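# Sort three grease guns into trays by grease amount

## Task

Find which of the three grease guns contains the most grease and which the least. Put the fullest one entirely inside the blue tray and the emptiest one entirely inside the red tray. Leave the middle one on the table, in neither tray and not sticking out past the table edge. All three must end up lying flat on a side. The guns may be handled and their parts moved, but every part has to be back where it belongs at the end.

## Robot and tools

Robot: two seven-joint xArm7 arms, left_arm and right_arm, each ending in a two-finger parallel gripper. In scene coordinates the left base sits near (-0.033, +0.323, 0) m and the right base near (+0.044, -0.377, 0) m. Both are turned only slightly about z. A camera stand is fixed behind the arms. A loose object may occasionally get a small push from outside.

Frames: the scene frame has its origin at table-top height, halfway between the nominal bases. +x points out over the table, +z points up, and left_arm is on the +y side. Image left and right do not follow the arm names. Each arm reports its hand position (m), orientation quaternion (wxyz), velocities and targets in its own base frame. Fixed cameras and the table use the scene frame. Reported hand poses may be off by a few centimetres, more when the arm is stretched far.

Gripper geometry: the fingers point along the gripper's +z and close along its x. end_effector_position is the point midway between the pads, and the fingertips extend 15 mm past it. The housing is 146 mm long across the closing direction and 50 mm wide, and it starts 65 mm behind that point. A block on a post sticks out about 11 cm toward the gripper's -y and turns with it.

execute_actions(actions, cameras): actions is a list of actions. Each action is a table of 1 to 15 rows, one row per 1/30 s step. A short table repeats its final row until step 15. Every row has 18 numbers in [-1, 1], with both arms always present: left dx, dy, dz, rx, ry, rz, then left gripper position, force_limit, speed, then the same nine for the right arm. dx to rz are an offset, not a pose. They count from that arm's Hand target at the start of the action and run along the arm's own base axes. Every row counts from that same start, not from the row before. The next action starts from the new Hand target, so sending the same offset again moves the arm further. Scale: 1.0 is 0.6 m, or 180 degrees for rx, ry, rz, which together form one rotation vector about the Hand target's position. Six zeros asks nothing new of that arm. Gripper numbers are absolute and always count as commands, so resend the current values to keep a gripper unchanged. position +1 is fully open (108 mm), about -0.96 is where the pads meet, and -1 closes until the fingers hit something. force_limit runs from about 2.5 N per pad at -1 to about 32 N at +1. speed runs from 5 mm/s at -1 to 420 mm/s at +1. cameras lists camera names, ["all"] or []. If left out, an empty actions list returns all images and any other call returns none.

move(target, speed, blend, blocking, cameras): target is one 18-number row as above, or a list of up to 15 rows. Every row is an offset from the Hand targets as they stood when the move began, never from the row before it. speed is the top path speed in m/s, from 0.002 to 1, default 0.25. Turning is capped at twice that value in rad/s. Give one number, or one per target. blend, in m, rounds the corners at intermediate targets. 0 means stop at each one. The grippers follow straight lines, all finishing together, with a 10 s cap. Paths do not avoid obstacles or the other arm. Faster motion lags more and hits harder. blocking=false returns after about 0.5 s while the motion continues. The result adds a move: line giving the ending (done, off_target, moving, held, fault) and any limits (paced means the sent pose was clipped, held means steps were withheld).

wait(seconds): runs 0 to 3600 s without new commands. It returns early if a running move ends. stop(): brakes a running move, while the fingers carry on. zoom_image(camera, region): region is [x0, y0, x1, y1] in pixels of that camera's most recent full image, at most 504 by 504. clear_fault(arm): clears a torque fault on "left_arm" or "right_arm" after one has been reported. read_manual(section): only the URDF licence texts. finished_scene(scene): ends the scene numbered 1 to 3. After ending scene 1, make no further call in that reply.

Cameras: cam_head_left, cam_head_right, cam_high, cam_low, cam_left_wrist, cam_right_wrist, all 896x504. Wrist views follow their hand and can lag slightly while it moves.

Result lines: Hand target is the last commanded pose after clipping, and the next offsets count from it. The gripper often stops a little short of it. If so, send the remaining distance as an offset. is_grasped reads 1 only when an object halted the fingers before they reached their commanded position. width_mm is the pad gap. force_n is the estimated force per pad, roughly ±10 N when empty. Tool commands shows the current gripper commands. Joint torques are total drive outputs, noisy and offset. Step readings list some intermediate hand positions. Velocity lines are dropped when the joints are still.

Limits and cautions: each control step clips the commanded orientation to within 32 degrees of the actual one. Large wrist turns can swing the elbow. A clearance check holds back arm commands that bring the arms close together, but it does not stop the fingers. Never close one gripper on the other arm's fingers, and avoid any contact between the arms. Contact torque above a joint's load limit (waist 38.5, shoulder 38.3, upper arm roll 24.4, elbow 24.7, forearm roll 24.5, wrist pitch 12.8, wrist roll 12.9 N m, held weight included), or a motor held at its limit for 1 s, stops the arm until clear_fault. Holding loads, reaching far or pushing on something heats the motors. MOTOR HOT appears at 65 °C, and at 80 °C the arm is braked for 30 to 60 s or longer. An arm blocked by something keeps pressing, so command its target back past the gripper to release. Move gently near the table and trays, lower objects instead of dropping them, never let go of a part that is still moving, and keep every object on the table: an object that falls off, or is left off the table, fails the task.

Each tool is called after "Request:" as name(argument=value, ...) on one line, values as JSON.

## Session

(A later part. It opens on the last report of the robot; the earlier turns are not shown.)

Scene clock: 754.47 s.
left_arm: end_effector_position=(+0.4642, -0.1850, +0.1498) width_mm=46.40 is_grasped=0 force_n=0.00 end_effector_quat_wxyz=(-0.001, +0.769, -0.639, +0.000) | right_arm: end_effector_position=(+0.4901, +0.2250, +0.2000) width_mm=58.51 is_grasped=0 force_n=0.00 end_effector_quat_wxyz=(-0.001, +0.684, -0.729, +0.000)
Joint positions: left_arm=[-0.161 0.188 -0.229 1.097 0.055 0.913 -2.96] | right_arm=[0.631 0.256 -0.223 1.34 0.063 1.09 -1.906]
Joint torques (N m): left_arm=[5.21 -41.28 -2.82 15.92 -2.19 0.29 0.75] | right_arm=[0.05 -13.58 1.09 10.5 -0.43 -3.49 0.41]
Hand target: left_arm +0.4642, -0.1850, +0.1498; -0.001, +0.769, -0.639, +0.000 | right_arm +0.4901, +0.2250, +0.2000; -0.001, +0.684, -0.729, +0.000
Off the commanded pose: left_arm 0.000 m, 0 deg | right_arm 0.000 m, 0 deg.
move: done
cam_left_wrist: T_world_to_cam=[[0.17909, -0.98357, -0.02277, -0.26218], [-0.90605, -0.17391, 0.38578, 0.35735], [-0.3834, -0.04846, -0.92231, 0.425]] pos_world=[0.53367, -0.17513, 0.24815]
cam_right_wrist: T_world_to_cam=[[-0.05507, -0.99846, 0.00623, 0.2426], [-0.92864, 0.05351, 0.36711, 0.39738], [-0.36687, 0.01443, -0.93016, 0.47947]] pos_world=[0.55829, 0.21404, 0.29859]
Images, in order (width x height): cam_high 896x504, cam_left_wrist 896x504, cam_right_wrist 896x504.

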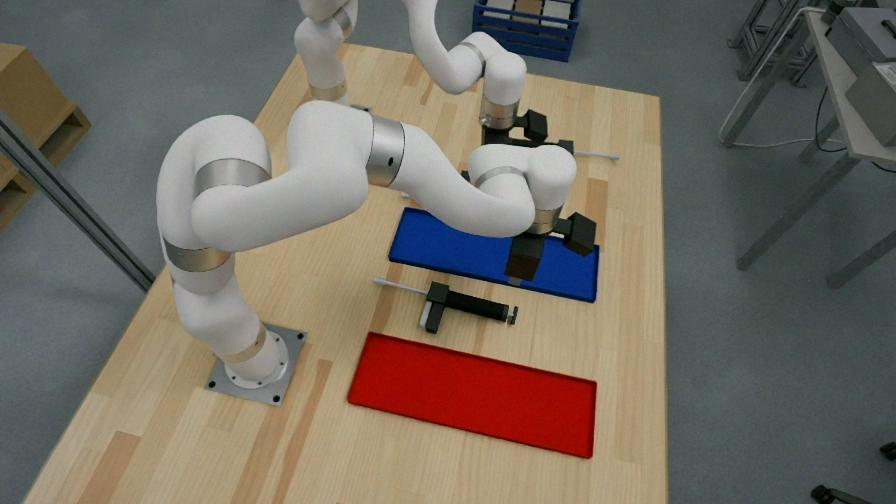

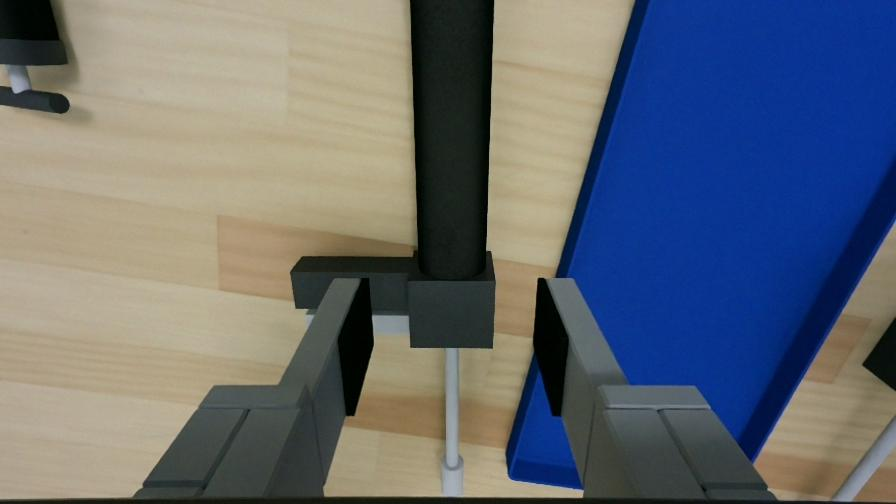

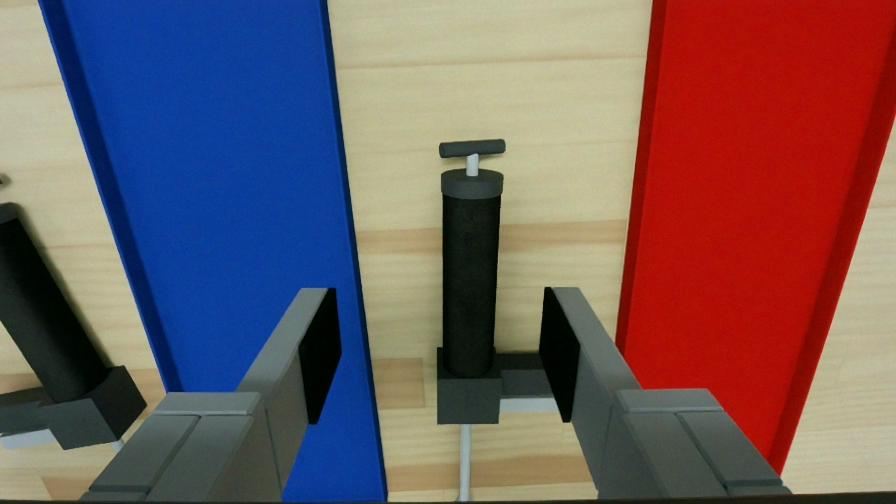

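Request:
move(target=[0,0,0,0,0,0,-0.12,-1,-0.6,0.0433,-0.03,-0.167,0,0,0,0.1,-1,-0.6], speed=0.2, cameras=["cam_right_wrist","cam_low"])

Request:
zoom_image(camera="cam_low", region=[420, 260, 500, 310])

Request:
zoom_image(camera="cam_right_wrist", region=[330, 200, 580, 400])

Scene clock: 794.80 s.
left_arm: end_effector_position=(+0.4642, -0.1850, +0.1498) width_mm=46.40 is_grasped=0 force_n=0.00 end_effector_quat_wxyz=(-0.001, +0.769, -0.639, +0.000) | right_arm: end_effector_position=(+0.5160, +0.2070, +0.0998) width_mm=58.51 is_grasped=0 force_n=0.00 end_effector_quat_wxyz=(-0.001, +0.684, -0.729, +0.000)
Joint positions: left_arm=[-0.161 0.187 -0.229 1.097 0.055 0.913 -2.96] | right_arm=[0.58 0.437 -0.222 1.291 0.122 0.866 -1.993]
Joint torques (N m): left_arm=[4.82 -42.08 -2.82 15.93 0.42 -0.19 0.76] | right_arm=[-5.23 -14.7 0.46 17.69 3.31 -3.37 -1.69]
Hand target: left_arm +0.4642, -0.1850, +0.1498; -0.001, +0.769, -0.639, +0.000 | right_arm +0.5161, +0.2070, +0.0998; -0.001, +0.684, -0.729, +0.000
Off the commanded pose: left_arm 0.000 m, 0 deg | right_arm 0.000 m, 0 deg.
move: done
cam_right_wrist: T_world_to_cam=[[-0.05507, -0.99846, 0.00623, 0.22668], [-0.92864, 0.05351, 0.36711, 0.45927], [-0.36687, 0.01443, -0.93016, 0.39606]] pos_world=[0.58429, 0.19604, 0.19839]
Images, in order (width x height): cam_low 896x504, cam_right_wrist 896x504.

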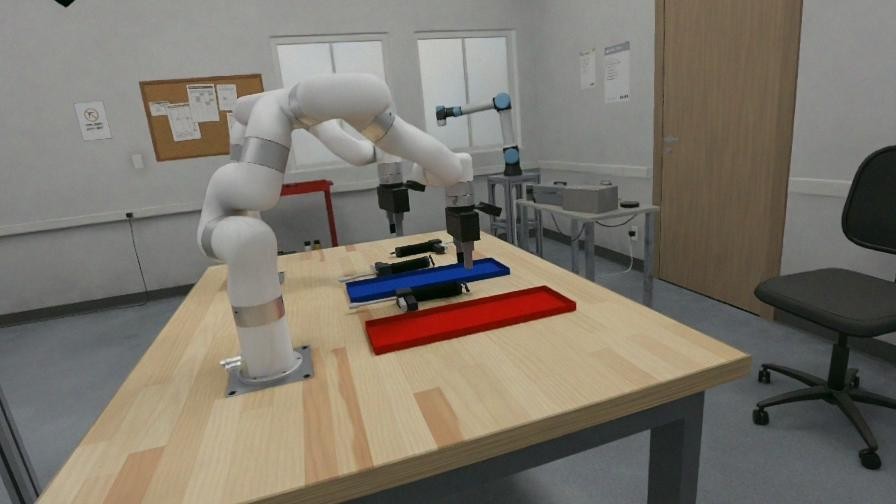

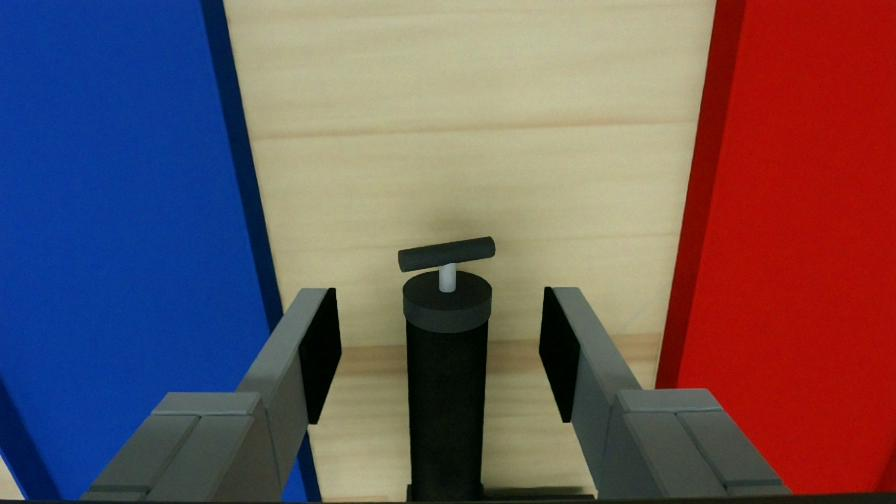

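Scaled by 6.300 from the camera's image (finer frame: 1280x720).

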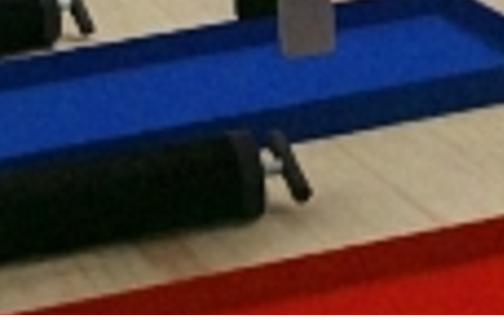

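Scaled by 2.016 from the camera's image (finer frame: 1280x720).

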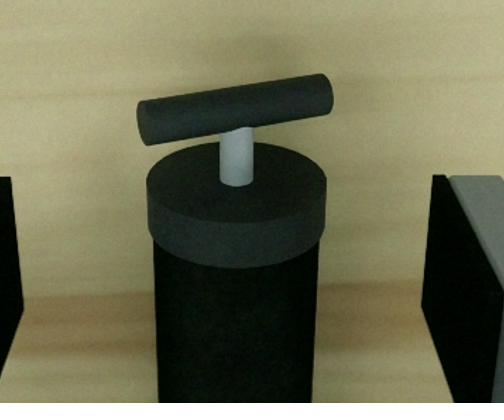

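Request:
move(target=[[0,0,0,0,0,0,-0.12,-1,-0.6,-0.001,-0.0033,-0.05,0.089,0,0,-0.09,-1,-0.6],[0,0,0,0,0,0,-0.12,-1,-0.6,-0.001,-0.0033,-0.117,0.089,0,0,-0.09,-1,-0.6]], speed=[0.2,0.05], cameras=["cam_right_wrist","cam_low"])

Request:
zoom_image(camera="cam_low", region=[420, 240, 500, 310])

Scene clock: 823.23 s.
left_arm: end_effector_position=(+0.4642, -0.1850, +0.1498) width_mm=46.40 is_grasped=0 force_n=0.00 end_effector_quat_wxyz=(-0.001, +0.769, -0.639, +0.000) | right_arm: end_effector_position=(+0.5155, +0.2050, +0.0298) width_mm=48.04 is_grasped=0 force_n=-0.80 end_effector_quat_wxyz=(-0.096, +0.678, -0.722, -0.101)
Joint positions: left_arm=[-0.161 0.187 -0.229 1.097 0.055 0.913 -2.96] | right_arm=[0.371 0.526 -0.064 1.181 0.52 0.63 -2.395]
Joint torques (N m): left_arm=[4.54 -41.65 -2.62 16.05 0.73 -0.9 0.93] | right_arm=[-4.3 -9.67 1.54 14.29 3.39 -4.03 -2.15]
Hand target: left_arm +0.4642, -0.1850, +0.1498; -0.001, +0.769, -0.639, +0.000 | right_arm +0.5155, +0.2050, +0.0296; -0.096, +0.678, -0.722, -0.101
Off the commanded pose: left_arm 0.000 m, 0 deg | right_arm 0.000 m, 0 deg.
move: done
cam_right_wrist: T_world_to_cam=[[-0.05505, -0.96139, -0.26964, 0.22575], [-0.92872, -0.04988, 0.36742, 0.5058], [-0.36668, 0.27065, -0.89011, 0.27685]] pos_world=[0.58369, 0.16733, 0.12147]
Images, in order (width x height): cam_low 896x504, cam_right_wrist 896x504.

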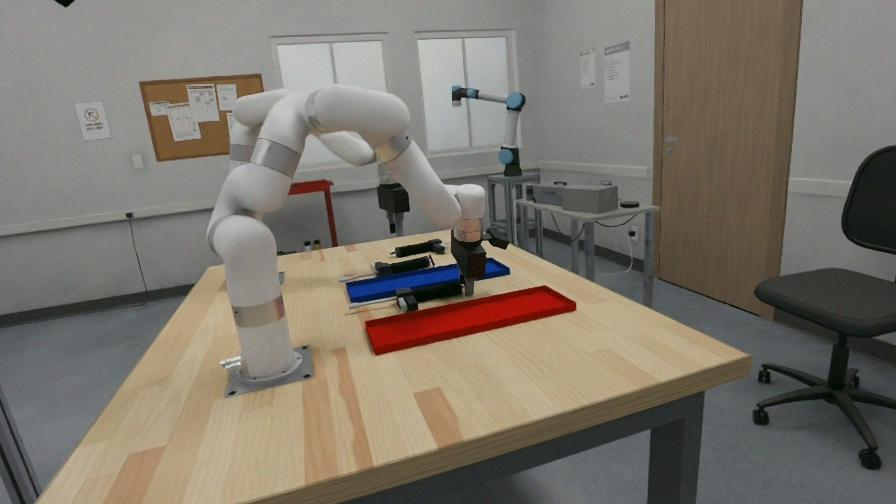

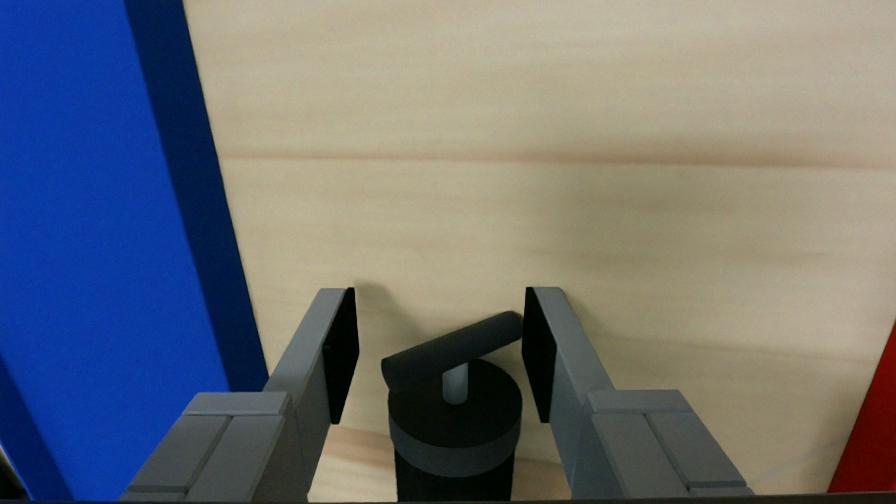

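Scaled by 6.300 from the camera's image (finer frame: 1280x720).

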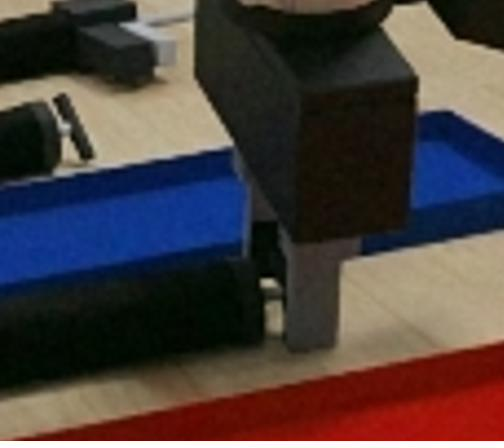

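Request:
move(target=[[0,0,0,0,0,0,-0.12,-1,-0.6,0,-0.005,0,0,0,0,-0.09,-1,-0.6],[0,0,0,0,0,0,-0.12,-1,-0.6,0,-0.005,0,0,0,0,-1,0,-0.9]], speed=0.05, cameras=["cam_right_wrist"])

Scene clock: 835.20 s.
left_arm: end_effector_position=(+0.4642, -0.1850, +0.1498) width_mm=46.40 is_grasped=0 force_n=0.00 end_effector_quat_wxyz=(-0.001, +0.769, -0.639, +0.000) | right_arm: end_effector_position=(+0.5154, +0.2020, +0.0296) width_mm=8.55 is_grasped=1 force_n=20.29 end_effector_quat_wxyz=(-0.096, +0.678, -0.722, -0.101)
Joint positions: left_arm=[-0.161 0.187 -0.229 1.097 0.055 0.913 -2.96] | right_arm=[0.367 0.524 -0.065 1.177 0.521 0.631 -2.401]
Joint torques (N m): left_arm=[4.69 -41.71 -2.83 15.87 0.81 -1.28 0.6] | right_arm=[3.63 -33.46 1.13 16.57 0.14 -2.97 -1.66]
Hand target: left_arm +0.4642, -0.1850, +0.1498; -0.001, +0.769, -0.639, +0.000 | right_arm +0.5155, +0.2020, +0.0296; -0.096, +0.678, -0.722, -0.101
Off the commanded pose: left_arm 0.000 m, 0 deg | right_arm 0.000 m, 0 deg.
move: done
cam_right_wrist: T_world_to_cam=[[-0.05506, -0.96142, -0.26953, 0.22284], [-0.92865, -0.04987, 0.3676, 0.50562], [-0.36686, 0.27054, -0.89007, 0.2777]] pos_world=[0.58369, 0.16433, 0.12137]

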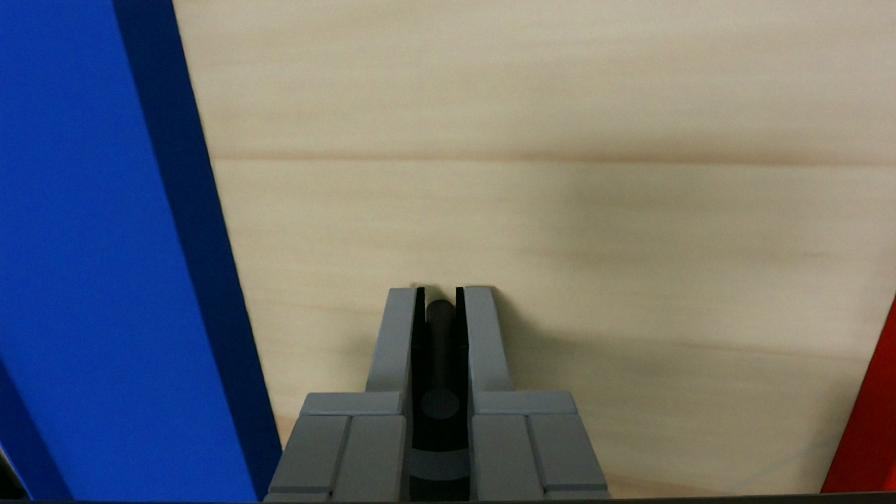

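Request:
move(target=[0,0,0,0,0,0,-0.12,-1,-0.6,0.0667,-0.004,0,0,0,0,-1,0,-0.9], speed=0.04, cameras=["cam_high","cam_low","cam_right_wrist"])

Request:
zoom_image(camera="cam_high", region=[360, 260, 560, 350])

Request:
zoom_image(camera="cam_low", region=[340, 240, 500, 320])

Scene clock: 846.53 s.
left_arm: end_effector_position=(+0.4642, -0.1850, +0.1498) width_mm=46.40 is_grasped=0 force_n=0.00 end_effector_quat_wxyz=(-0.001, +0.769, -0.639, +0.000) | right_arm: end_effector_position=(+0.5555, +0.1996, +0.0297) width_mm=8.55 is_grasped=1 force_n=20.25 end_effector_quat_wxyz=(-0.096, +0.678, -0.722, -0.101)
Joint positions: left_arm=[-0.161 0.187 -0.229 1.097 0.055 0.913 -2.96] | right_arm=[0.344 0.624 -0.078 1.349 0.495 0.707 -2.388]
Joint torques (N m): left_arm=[4.61 -41.41 -2.85 15.93 0.75 -1.68 0.85] | right_arm=[-5.85 -14.63 -3.54 15.76 -2.92 -0.46 1.69]
Hand target: left_arm +0.4642, -0.1850, +0.1498; -0.001, +0.769, -0.639, +0.000 | right_arm +0.5555, +0.1996, +0.0296; -0.096, +0.678, -0.722, -0.101
Off the commanded pose: left_arm 0.000 m, 0 deg | right_arm 0.000 m, 0 deg.
move: done
cam_right_wrist: T_world_to_cam=[[-0.05506, -0.96142, -0.26953, 0.22274], [-0.92868, -0.04984, 0.36752, 0.54267], [-0.36677, 0.27055, -0.8901, 0.29297]] pos_world=[0.62369, 0.16193, 0.12137]

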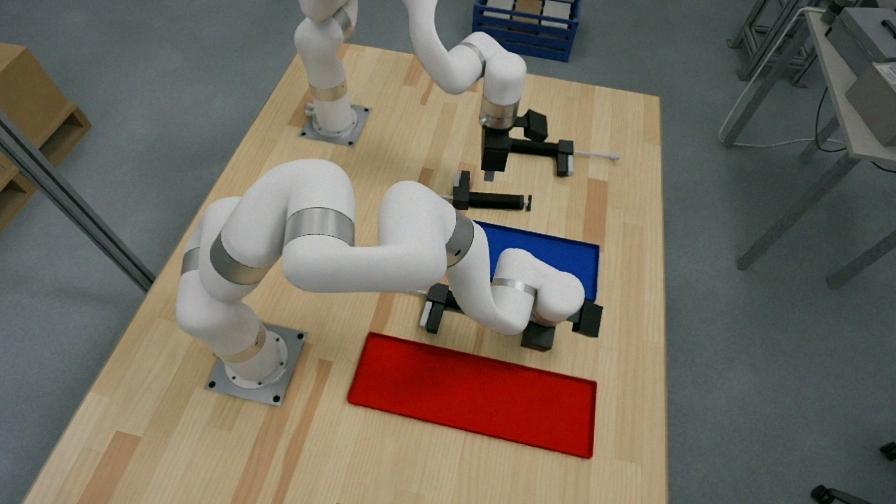

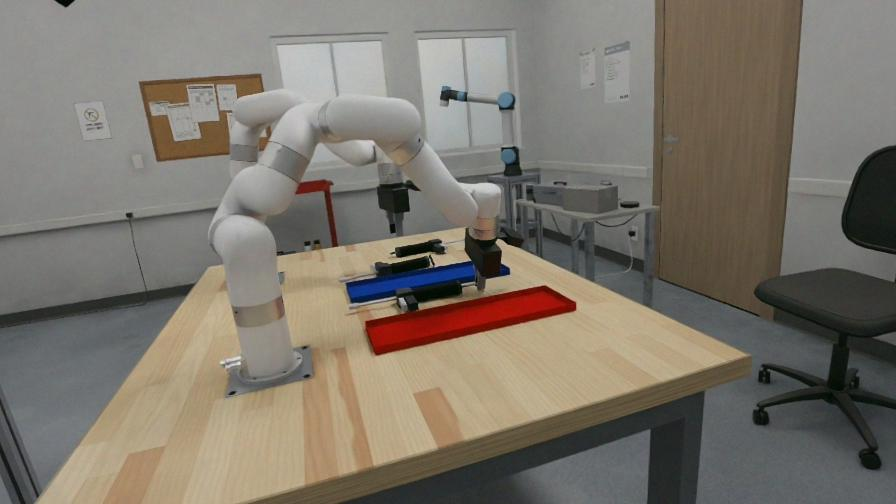

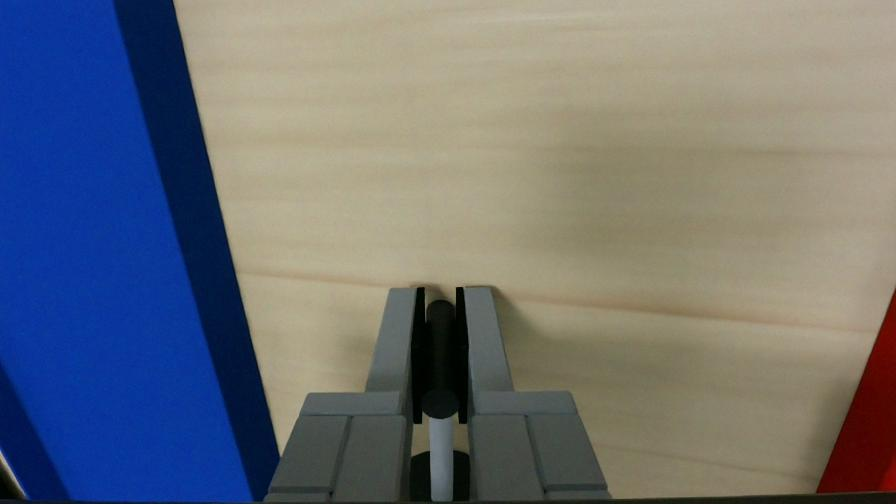

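Scaled by 2.520 from the camera's image (finer frame: 1280x720).

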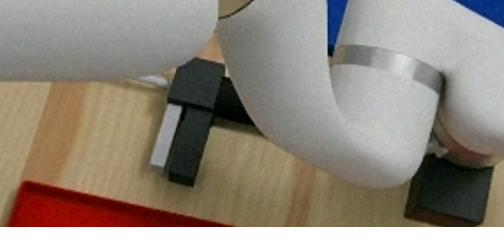

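Scaled by 3.150 from the camera's image (finer frame: 1280x720).

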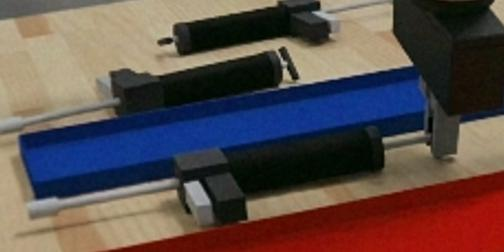

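Request:
move(target=[0,0,0,0,0,0,-0.12,-1,-0.6,0.05,-0.003,0,0,0,0,-1,0,-0.9], speed=0.04, cameras=["cam_low","cam_right_wrist"])

Request:
zoom_image(camera="cam_low", region=[340, 240, 500, 320])

Request:
move(target=[0,0,0,0,0,0,-0.12,-1,-0.6,0.05,-0.003,0,0,0,0,-1,0,-0.9], speed=0.04, cameras=["cam_low"])

Request:
zoom_image(camera="cam_low", region=[340, 240, 500, 320])

Scene clock: 857.20 s.
left_arm: end_effector_position=(+0.4642, -0.1850, +0.1498) width_mm=46.40 is_grasped=0 force_n=0.00 end_effector_quat_wxyz=(-0.001, +0.769, -0.639, +0.000) | right_arm: end_effector_position=(+0.5855, +0.1978, +0.0297) width_mm=8.55 is_grasped=1 force_n=20.25 end_effector_quat_wxyz=(-0.096, +0.678, -0.722, -0.101)
Joint positions: left_arm=[-0.161 0.187 -0.229 1.097 0.055 0.913 -2.96] | right_arm=[0.325 0.706 -0.086 1.492 0.477 0.771 -2.374]
Joint torques (N m): left_arm=[4.28 -41.19 -3.06 15.74 0.77 -2.27 0.83] | right_arm=[-5.6 -12.96 -3.78 14.59 -3.24 -0.28 1.6]
Hand target: left_arm +0.4642, -0.1850, +0.1498; -0.001, +0.769, -0.639, +0.000 | right_arm +0.5855, +0.1978, +0.0296; -0.096, +0.678, -0.722, -0.101
Off the commanded pose: left_arm 0.000 m, 0 deg | right_arm 0.000 m, 0 deg.
move: done
cam_right_wrist: T_world_to_cam=[[-0.05506, -0.96142, -0.26953, 0.22266], [-0.92868, -0.04984, 0.36752, 0.57044], [-0.36677, 0.27055, -0.8901, 0.30446]] pos_world=[0.65369, 0.16013, 0.12137]

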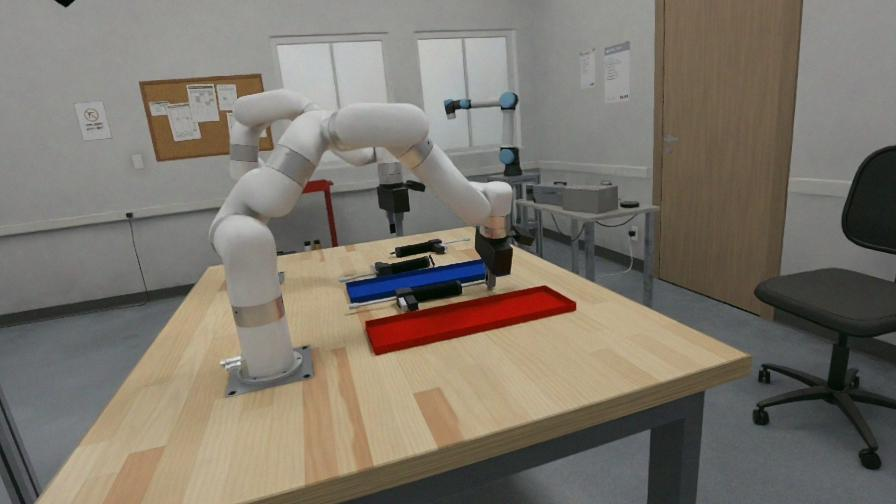

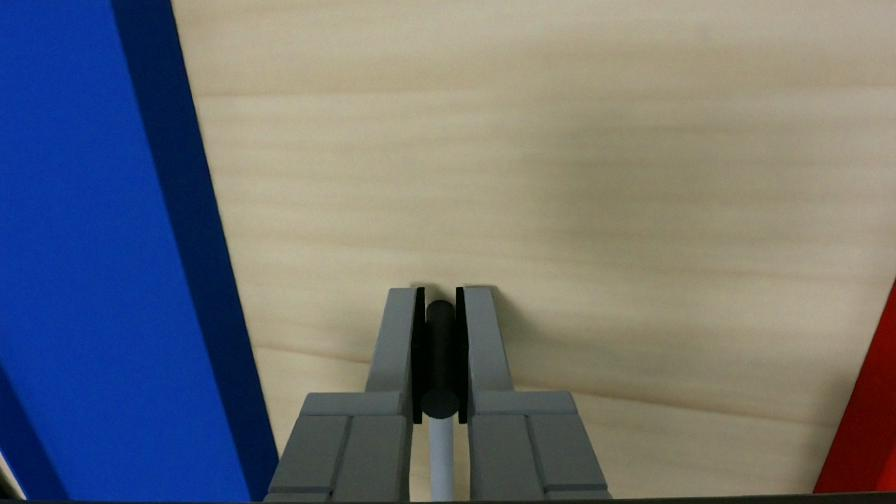

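Scaled by 3.150 from the camera's image (finer frame: 1280x720).

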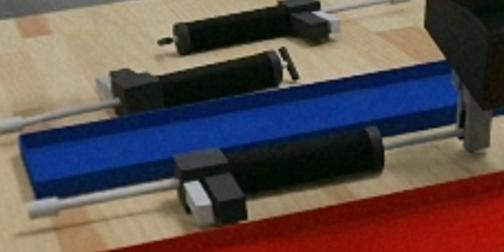

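Scene clock: 858.30 s.
left_arm: end_effector_position=(+0.4642, -0.1850, +0.1498) width_mm=46.40 is_grasped=0 force_n=0.00 end_effector_quat_wxyz=(-0.001, +0.769, -0.639, +0.000) | right_arm: end_effector_position=(+0.6155, +0.1960, +0.0297) width_mm=8.55 is_grasped=1 force_n=20.25 end_effector_quat_wxyz=(-0.096, +0.678, -0.722, -0.101)
Joint positions: left_arm=[-0.161 0.187 -0.229 1.097 0.055 0.913 -2.96] | right_arm=[0.305 0.796 -0.092 1.65 0.46 0.841 -2.358]
Joint torques (N m): left_arm=[4.29 -41.54 -2.9 15.76 0.84 -2.25 0.85] | right_arm=[-6.54 -11.96 -4.22 13.14 -3.52 -0.35 1.67]
Hand target: left_arm +0.4642, -0.1850, +0.1498; -0.001, +0.769, -0.639, +0.000 | right_arm +0.6155, +0.1960, +0.0296; -0.096, +0.678, -0.722, -0.101
Off the commanded pose: left_arm 0.000 m, 0 deg | right_arm 0.000 m, 0 deg.
move: done

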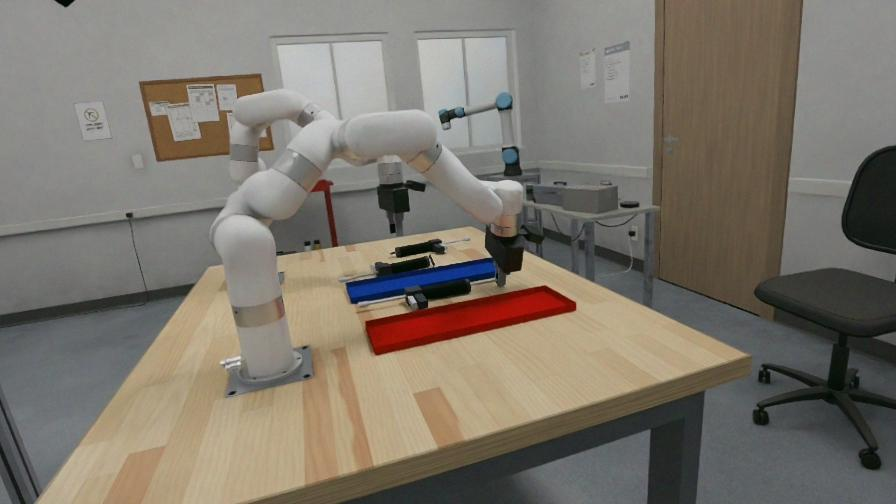

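Scaled by 3.150 from the camera's image (finer frame: 1280x720).

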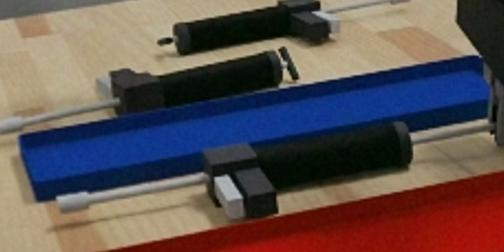

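Request:
move(target=[0,0,0,0,0,0,-0.12,-1,-0.6,-0.1333,0.008,0,0,0,0,-1,0,-0.9], speed=0.06, cameras=["cam_low","cam_right_wrist"])

Request:
zoom_image(camera="cam_low", region=[340, 240, 500, 320])

Scene clock: 871.57 s.
left_arm: end_effector_position=(+0.4642, -0.1850, +0.1498) width_mm=46.40 is_grasped=0 force_n=0.00 end_effector_quat_wxyz=(-0.001, +0.769, -0.639, +0.000) | right_arm: end_effector_position=(+0.5355, +0.2008, +0.0296) width_mm=8.55 is_grasped=1 force_n=20.36 end_effector_quat_wxyz=(-0.096, +0.678, -0.722, -0.101)
Joint positions: left_arm=[-0.161 0.187 -0.229 1.097 0.055 0.913 -2.96] | right_arm=[0.356 0.573 -0.072 1.261 0.508 0.668 -2.395]
Joint torques (N m): left_arm=[4.14 -41.12 -2.77 16.04 0.84 -2.31 0.57] | right_arm=[6.6 -31.7 1.64 6.94 2.97 -2.18 -1.92]
Hand target: left_arm +0.4642, -0.1850, +0.1498; -0.001, +0.769, -0.639, +0.000 | right_arm +0.5355, +0.2008, +0.0296; -0.096, +0.678, -0.722, -0.101
Off the commanded pose: left_arm 0.000 m, 0 deg | right_arm 0.000 m, 0 deg.
move: done
cam_right_wrist: T_world_to_cam=[[-0.05506, -0.96142, -0.26953, 0.22279], [-0.92865, -0.04987, 0.3676, 0.52413], [-0.36686, 0.27054, -0.89007, 0.28536]] pos_world=[0.60369, 0.16313, 0.12137]

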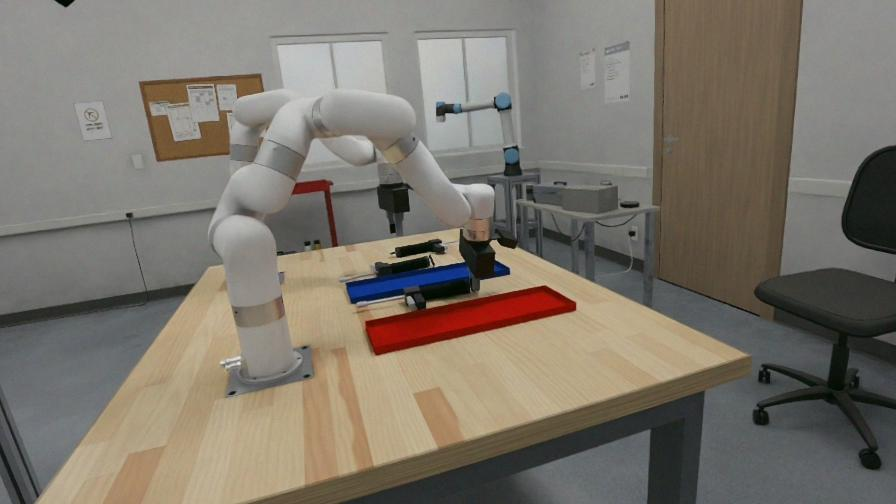

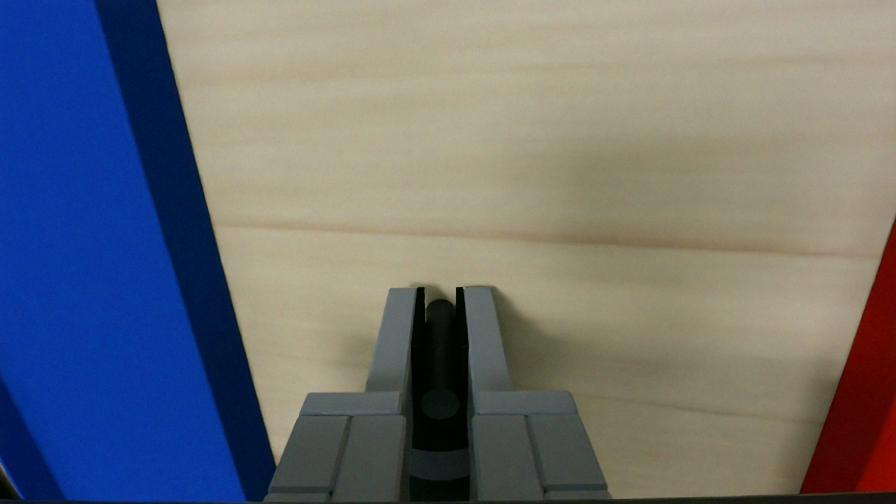

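Scaled by 3.150 from the camera's image (finer frame: 1280x720).

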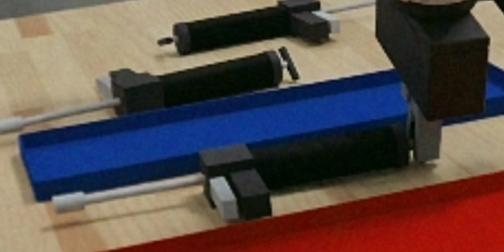

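Request:
move(target=[[0,0,0,0,0,0,-0.12,-1,-0.6,0,0,0,0,0,0,-0.12,-1,-0.6],[0,0.308,0.167,0,0,0,-0.12,-1,-0.6,0,0,0.283,0,0,0,-0.12,-1,-0.6],[0,0.308,0.167,0,0,0,-0.12,-1,-0.6,-0.226,0.5,0.2,-0.089,-0.0108,0.078,-0.12,-1,-0.6]], speed=[0.2,0.2,0.25], cameras=["cam_high","cam_right_wrist","cam_low"])

Scene clock: 895.40 s.
left_arm: end_effector_position=(+0.4642, -0.0002, +0.2500) width_mm=46.40 is_grasped=0 force_n=0.00 end_effector_quat_wxyz=(-0.001, +0.769, -0.639, +0.000) | right_arm: end_effector_position=(+0.4000, +0.5007, +0.1496) width_mm=44.11 is_grasped=1 force_n=0.00 end_effector_quat_wxyz=(+0.000, +0.769, -0.639, +0.001)
Joint positions: left_arm=[0.051 -0.034 -0.051 1.132 -0.001 1.164 -2.54] | right_arm=[0.885 0.658 0.017 1.808 -0.013 1.15 -1.635]
Joint torques (N m): left_arm=[0.52 -17.62 -0.9 16.98 -0.35 0.28 0.81] | right_arm=[3.45 -18.82 0.26 19.62 -1.98 -0.24 1.85]
Hand target: left_arm +0.4642, -0.0002, +0.2500; -0.001, +0.769, -0.639, +0.000 | right_arm +0.3999, +0.5008, +0.1496; +0.000, +0.769, -0.639, +0.001
Off the commanded pose: left_arm 0.000 m, 0 deg | right_arm 0.000 m, 0 deg.
move: done
cam_right_wrist: T_world_to_cam=[[0.19018, -0.98172, 0.00769, 0.40657], [-0.91355, -0.17409, 0.36758, 0.42529], [-0.35952, -0.07694, -0.92996, 0.43835]] pos_world=[0.4688, 0.50691, 0.2482]
Images, in order (width x height): cam_high 896x504, cam_low 896x504, cam_right_wrist 896x504.

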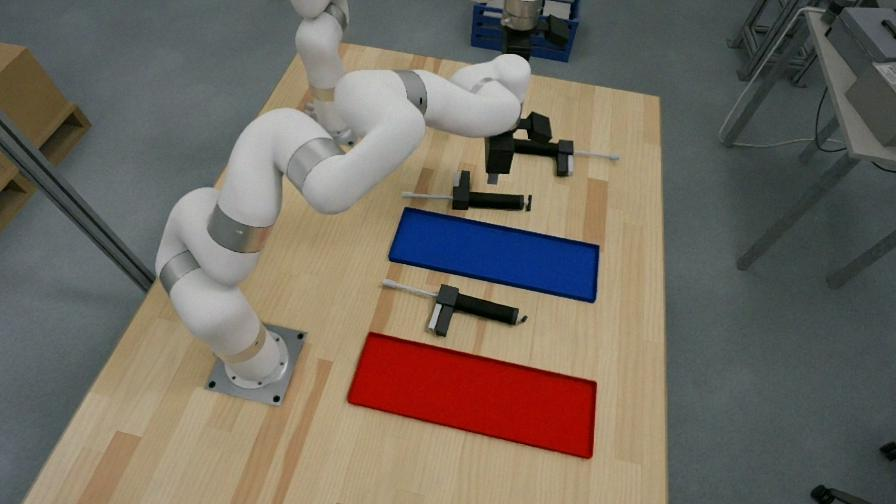

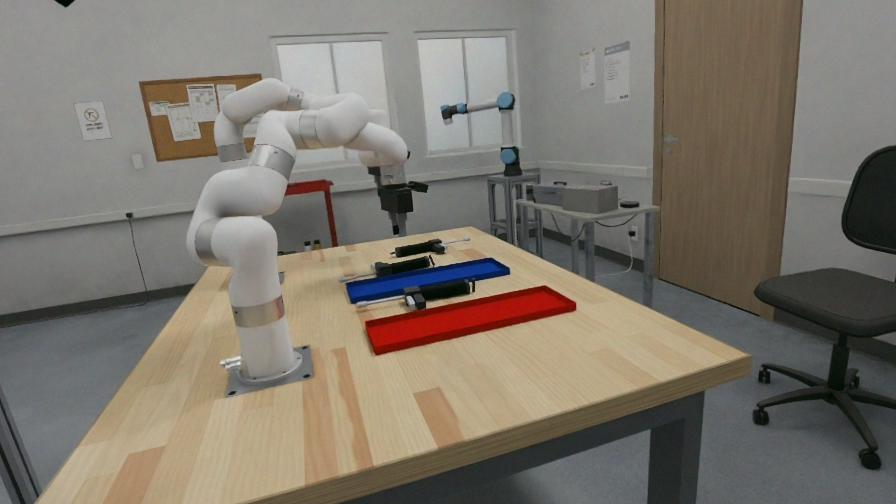

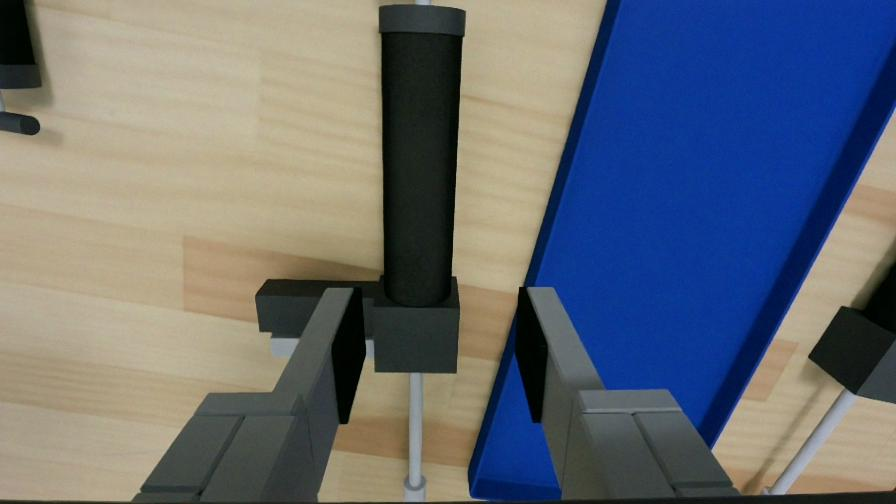

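Request:
move(target=[[0,0,0,0,0,0,-0.12,-1,-0.6,-0.0133,0.015,-0.1,0,0,0,-0.12,-1,-0.6],[0,0,0,0,0,0,-0.12,-1,-0.6,-0.0133,0.015,-0.197,0,0,0,-1,0.8,-0.85]], speed=[0.15,0.06], cameras=["cam_right_wrist"])

Scene clock: 911.07 s.
left_arm: end_effector_position=(+0.4642, -0.0002, +0.2500) width_mm=46.40 is_grasped=0 force_n=0.00 end_effector_quat_wxyz=(-0.001, +0.769, -0.639, +0.000) | right_arm: end_effector_position=(+0.3919, +0.5098, +0.0314) width_mm=35.47 is_grasped=1 force_n=31.75 end_effector_quat_wxyz=(+0.000, +0.769, -0.639, +0.001)
Joint positions: left_arm=[0.051 -0.034 -0.051 1.132 -0.001 1.164 -2.54] | right_arm=[0.902 0.817 0.018 1.724 -0.018 0.908 -1.614]
Joint torques (N m): left_arm=[0.78 -17.28 -0.83 16.83 1.01 0.31 0.94] | right_arm=[3.9 -20.34 -1.45 18.57 -2.16 -1.82 0.83]
Hand target: left_arm +0.4642, -0.0002, +0.2500; -0.001, +0.769, -0.639, +0.000 | right_arm +0.3919, +0.5098, +0.0314; +0.000, +0.769, -0.639, +0.001
Off the commanded pose: left_arm 0.000 m, 0 deg | right_arm 0.000 m, 0 deg.
move: done
cam_right_wrist: T_world_to_cam=[[0.19035, -0.98169, 0.0076, 0.41787], [-0.91348, -0.17428, 0.36766, 0.46302], [-0.35961, -0.07693, -0.92993, 0.32616]] pos_world=[0.4607, 0.51601, 0.1299]

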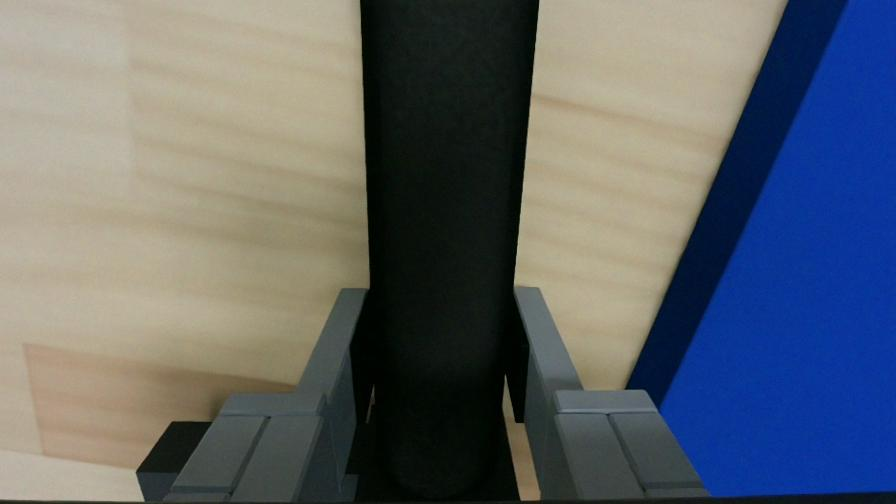

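Request:
move(target=[[0,0,0,0,0,0,-0.12,-1,-0.6,0,0,0.164,0,0,0,-1,0.8,-0.85],[0,0,0,0,0,0,-0.12,-1,-0.6,0.0968,-0.433,0.164,0,0,-0.058,-1,0.8,-0.85],[0,0,0,0,0,0,-0.12,-1,-0.6,0.0968,-0.433,0.224,0,0,-0.058,-1,0.8,-0.85]], speed=[0.1,0.2,0.015], cameras=["cam_low"])

Request:
wait(seconds=0.1)

Request:
move(target=[0,0,0,0,0,0,-0.12,-1,-0.6,0,0,-0.06,0,0,0,-1,0.8,-0.85], speed=0.015)

Request:
wait(seconds=0.1)

Scene clock: 925.13 s.
left_arm: end_effector_position=(+0.4642, -0.0002, +0.2500) width_mm=46.40 is_grasped=0 force_n=0.00 end_effector_quat_wxyz=(-0.001, +0.769, -0.639, +0.000) | right_arm: end_effector_position=(+0.4500, +0.2500, +0.1658) width_mm=35.42 is_grasped=1 force_n=27.70 end_effector_quat_wxyz=(+0.000, +0.707, -0.707, +0.001)
Joint positions: left_arm=[0.051 -0.034 -0.051 1.132 -0.001 1.164 -2.54] | right_arm=[0.627 0.211 -0.128 1.181 0.031 0.973 -1.872]
Joint torques (N m): left_arm=[0.75 -17.57 -0.59 16.73 0.93 0.42 0.91] | right_arm=[3.24 -31.92 -2.47 20.84 -2.6 -0.34 0.99]
Hand target: left_arm +0.4642, -0.0002, +0.2500; -0.001, +0.769, -0.639, +0.000 | right_arm +0.4500, +0.2500, +0.1658; +0.000, +0.707, -0.707, +0.001
Off the commanded pose: left_arm 0.000 m, 0 deg | right_arm 0.000 m, 0 deg.
move: done

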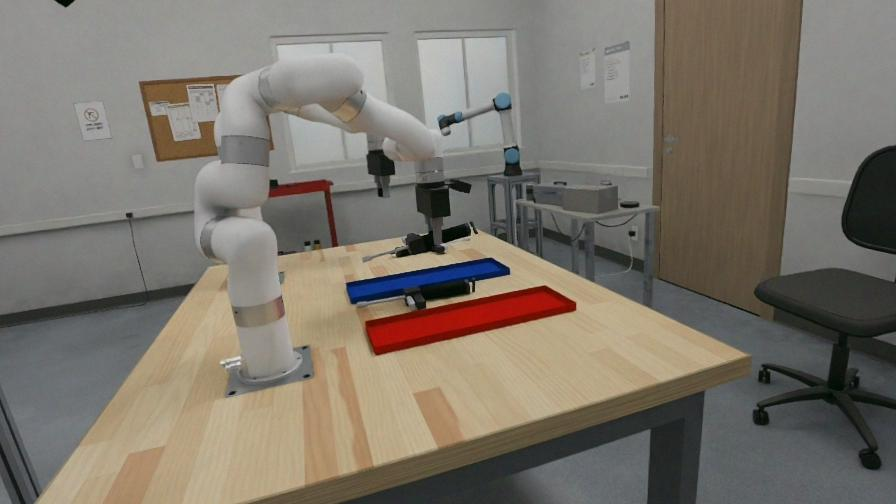

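Scene clock: 925.23 s.
left_arm: end_effector_position=(+0.4642, -0.0002, +0.2500) width_mm=46.40 is_grasped=0 force_n=0.00 end_effector_quat_wxyz=(-0.001, +0.769, -0.639, +0.000) | right_arm: end_effector_position=(+0.4500, +0.2500, +0.1658) width_mm=35.42 is_grasped=1 force_n=27.70 end_effector_quat_wxyz=(+0.000, +0.707, -0.707, +0.001)
Joint positions: left_arm=[0.051 -0.034 -0.051 1.132 -0.001 1.164 -2.54] | right_arm=[0.627 0.211 -0.128 1.181 0.031 0.973 -1.872]
Joint torques (N m): left_arm=[0.42 -17.13 -0.6 16.82 0.94 0.29 0.8] | right_arm=[3.6 -32.24 -2.46 20.8 -2.49 -0.41 0.95]
Hand target: left_arm +0.4642, -0.0002, +0.2500; -0.001, +0.769, -0.639, +0.000 | right_arm +0.4500, +0.2500, +0.1658; +0.000, +0.707, -0.707, +0.001
Tool commands: left_gripper/position=-0.12 left_gripper/force_limit=-1.0 left_gripper/speed=-0.6 right_gripper/position=-1.0 right_gripper/force_limit=+0.8 right_gripper/speed=-0.85
Off the commanded pose: left_arm 0.000 m, 0 deg | right_arm 0.000 m, 0 deg.
wait: 0.10 s; no rest

Scene clock: 927.90 s.
left_arm: end_effector_position=(+0.4642, -0.0002, +0.2500) width_mm=46.40 is_grasped=0 force_n=0.00 end_effector_quat_wxyz=(-0.001, +0.769, -0.639, +0.000) | right_arm: end_effector_position=(+0.4500, +0.2500, +0.1299) width_mm=35.42 is_grasped=1 force_n=27.70 end_effector_quat_wxyz=(+0.000, +0.707, -0.707, +0.001)
Joint positions: left_arm=[0.051 -0.034 -0.051 1.132 -0.001 1.164 -2.54] | right_arm=[0.626 0.26 -0.125 1.137 0.04 0.879 -1.879]
Joint torques (N m): left_arm=[1.26 -17.27 -0.6 16.7 0.98 0.13 0.92] | right_arm=[-2.48 -14.51 1.51 11.11 3.26 -3.84 -1.64]
Hand target: left_arm +0.4642, -0.0002, +0.2500; -0.001, +0.769, -0.639, +0.000 | right_arm +0.4500, +0.2500, +0.1298; +0.000, +0.707, -0.707, +0.001
Off the commanded pose: left_arm 0.000 m, 0 deg | right_arm 0.000 m, 0 deg.
move: done

Scene clock: 928.00 s.
left_arm: end_effector_position=(+0.4642, -0.0002, +0.2500) width_mm=46.40 is_grasped=0 force_n=0.00 end_effector_quat_wxyz=(-0.001, +0.769, -0.639, +0.000) | right_arm: end_effector_position=(+0.4500, +0.2500, +0.1298) width_mm=35.42 is_grasped=1 force_n=27.70 end_effector_quat_wxyz=(+0.000, +0.707, -0.707, +0.001)
Joint positions: left_arm=[0.051 -0.034 -0.051 1.132 -0.001 1.164 -2.54] | right_arm=[0.626 0.26 -0.125 1.137 0.04 0.879 -1.879]
Joint torques (N m): left_arm=[0.84 -17.48 -0.58 16.76 0.91 0.44 0.77] | right_arm=[-2.47 -14.43 1.4 11.07 3.35 -3.84 -1.72]
Hand target: left_arm +0.4642, -0.0002, +0.2500; -0.001, +0.769, -0.639, +0.000 | right_arm +0.4500, +0.2500, +0.1298; +0.000, +0.707, -0.707, +0.001
Tool commands: left_gripper/position=-0.12 left_gripper/force_limit=-1.0 left_gripper/speed=-0.6 right_gripper/position=-1.0 right_gripper/force_limit=+0.8 right_gripper/speed=-0.85
Off the commanded pose: left_arm 0.000 m, 0 deg | right_arm 0.000 m, 0 deg.
wait: 0.10 s; no rest

Request:
move(target=[0,0,0,0,0,0,-0.12,-1,-0.6,0.061,-0.378,0.05,0,0,-0.0064,-1,0.8,-0.85], speed=0.25, cameras=["cam_right_wrist","cam_high","cam_low"])

Scene clock: 942.27 s.
left_arm: end_effector_position=(+0.4642, -0.0002, +0.2500) width_mm=46.40 is_grasped=0 force_n=0.00 end_effector_quat_wxyz=(-0.001, +0.769, -0.639, +0.000) | right_arm: end_effector_position=(+0.4866, +0.0233, +0.1599) width_mm=35.41 is_grasped=1 force_n=28.06 end_effector_quat_wxyz=(+0.000, +0.700, -0.714, +0.001)
Joint positions: left_arm=[0.051 -0.034 -0.051 1.132 -0.001 1.164 -2.54] | right_arm=[0.357 0.137 -0.32 1.06 0.053 0.93 -2.328]
Joint torques (N m): left_arm=[0.96 -17.51 -0.47 16.81 0.96 0.26 0.75] | right_arm=[-2.4 -12.21 -1.83 20.61 2.67 -0.4 -1.67]
Hand target: left_arm +0.4642, -0.0002, +0.2500; -0.001, +0.769, -0.639, +0.000 | right_arm +0.4866, +0.0232, +0.1598; +0.000, +0.700, -0.714, +0.001
Off the commanded pose: left_arm 0.000 m, 0 deg | right_arm 0.000 m, 0 deg.
move: done
cam_right_wrist: T_world_to_cam=[[-0.01068, -0.99991, 0.0076, 0.01956], [-0.92989, 0.01272, 0.36763, 0.42113], [-0.36769, -0.00314, -0.92994, 0.4445]] pos_world=[0.55525, 0.0156, 0.2584]
Images, in order (width x height): cam_high 896x504, cam_low 896x504, cam_right_wrist 896x504.

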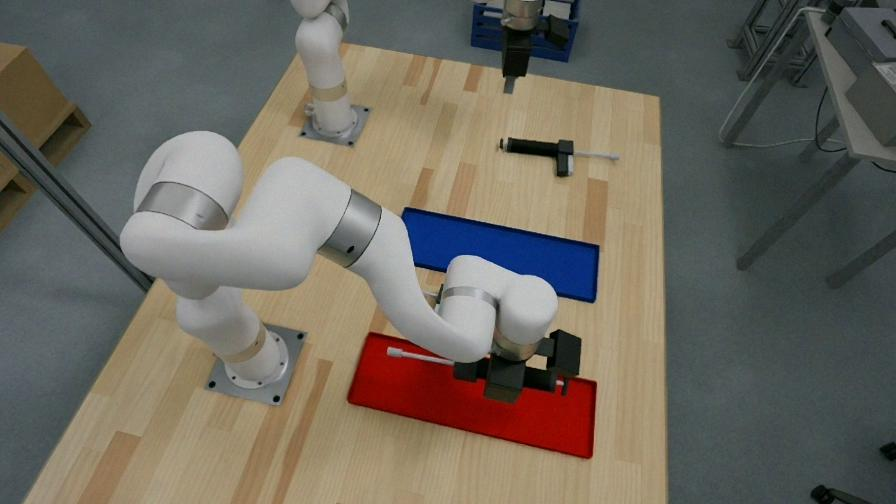

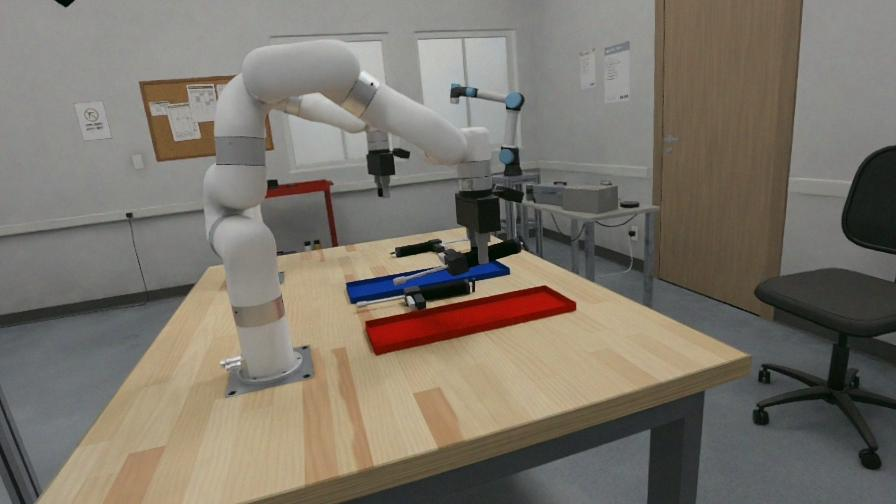

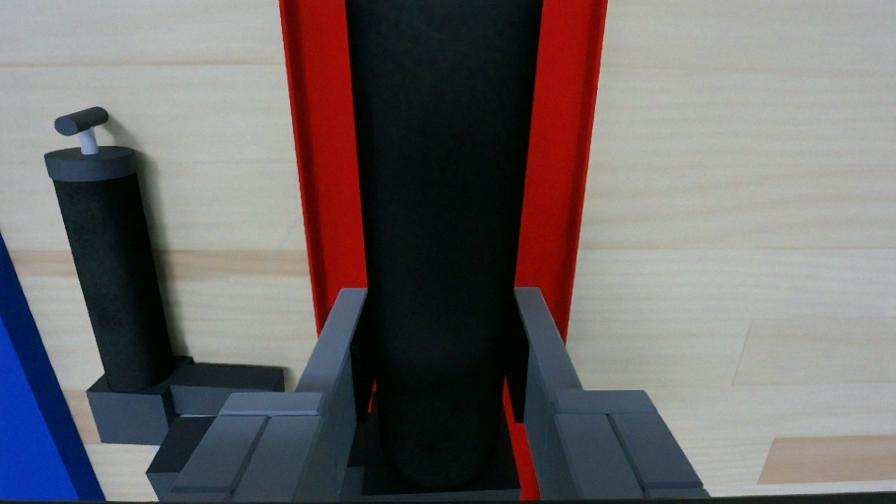

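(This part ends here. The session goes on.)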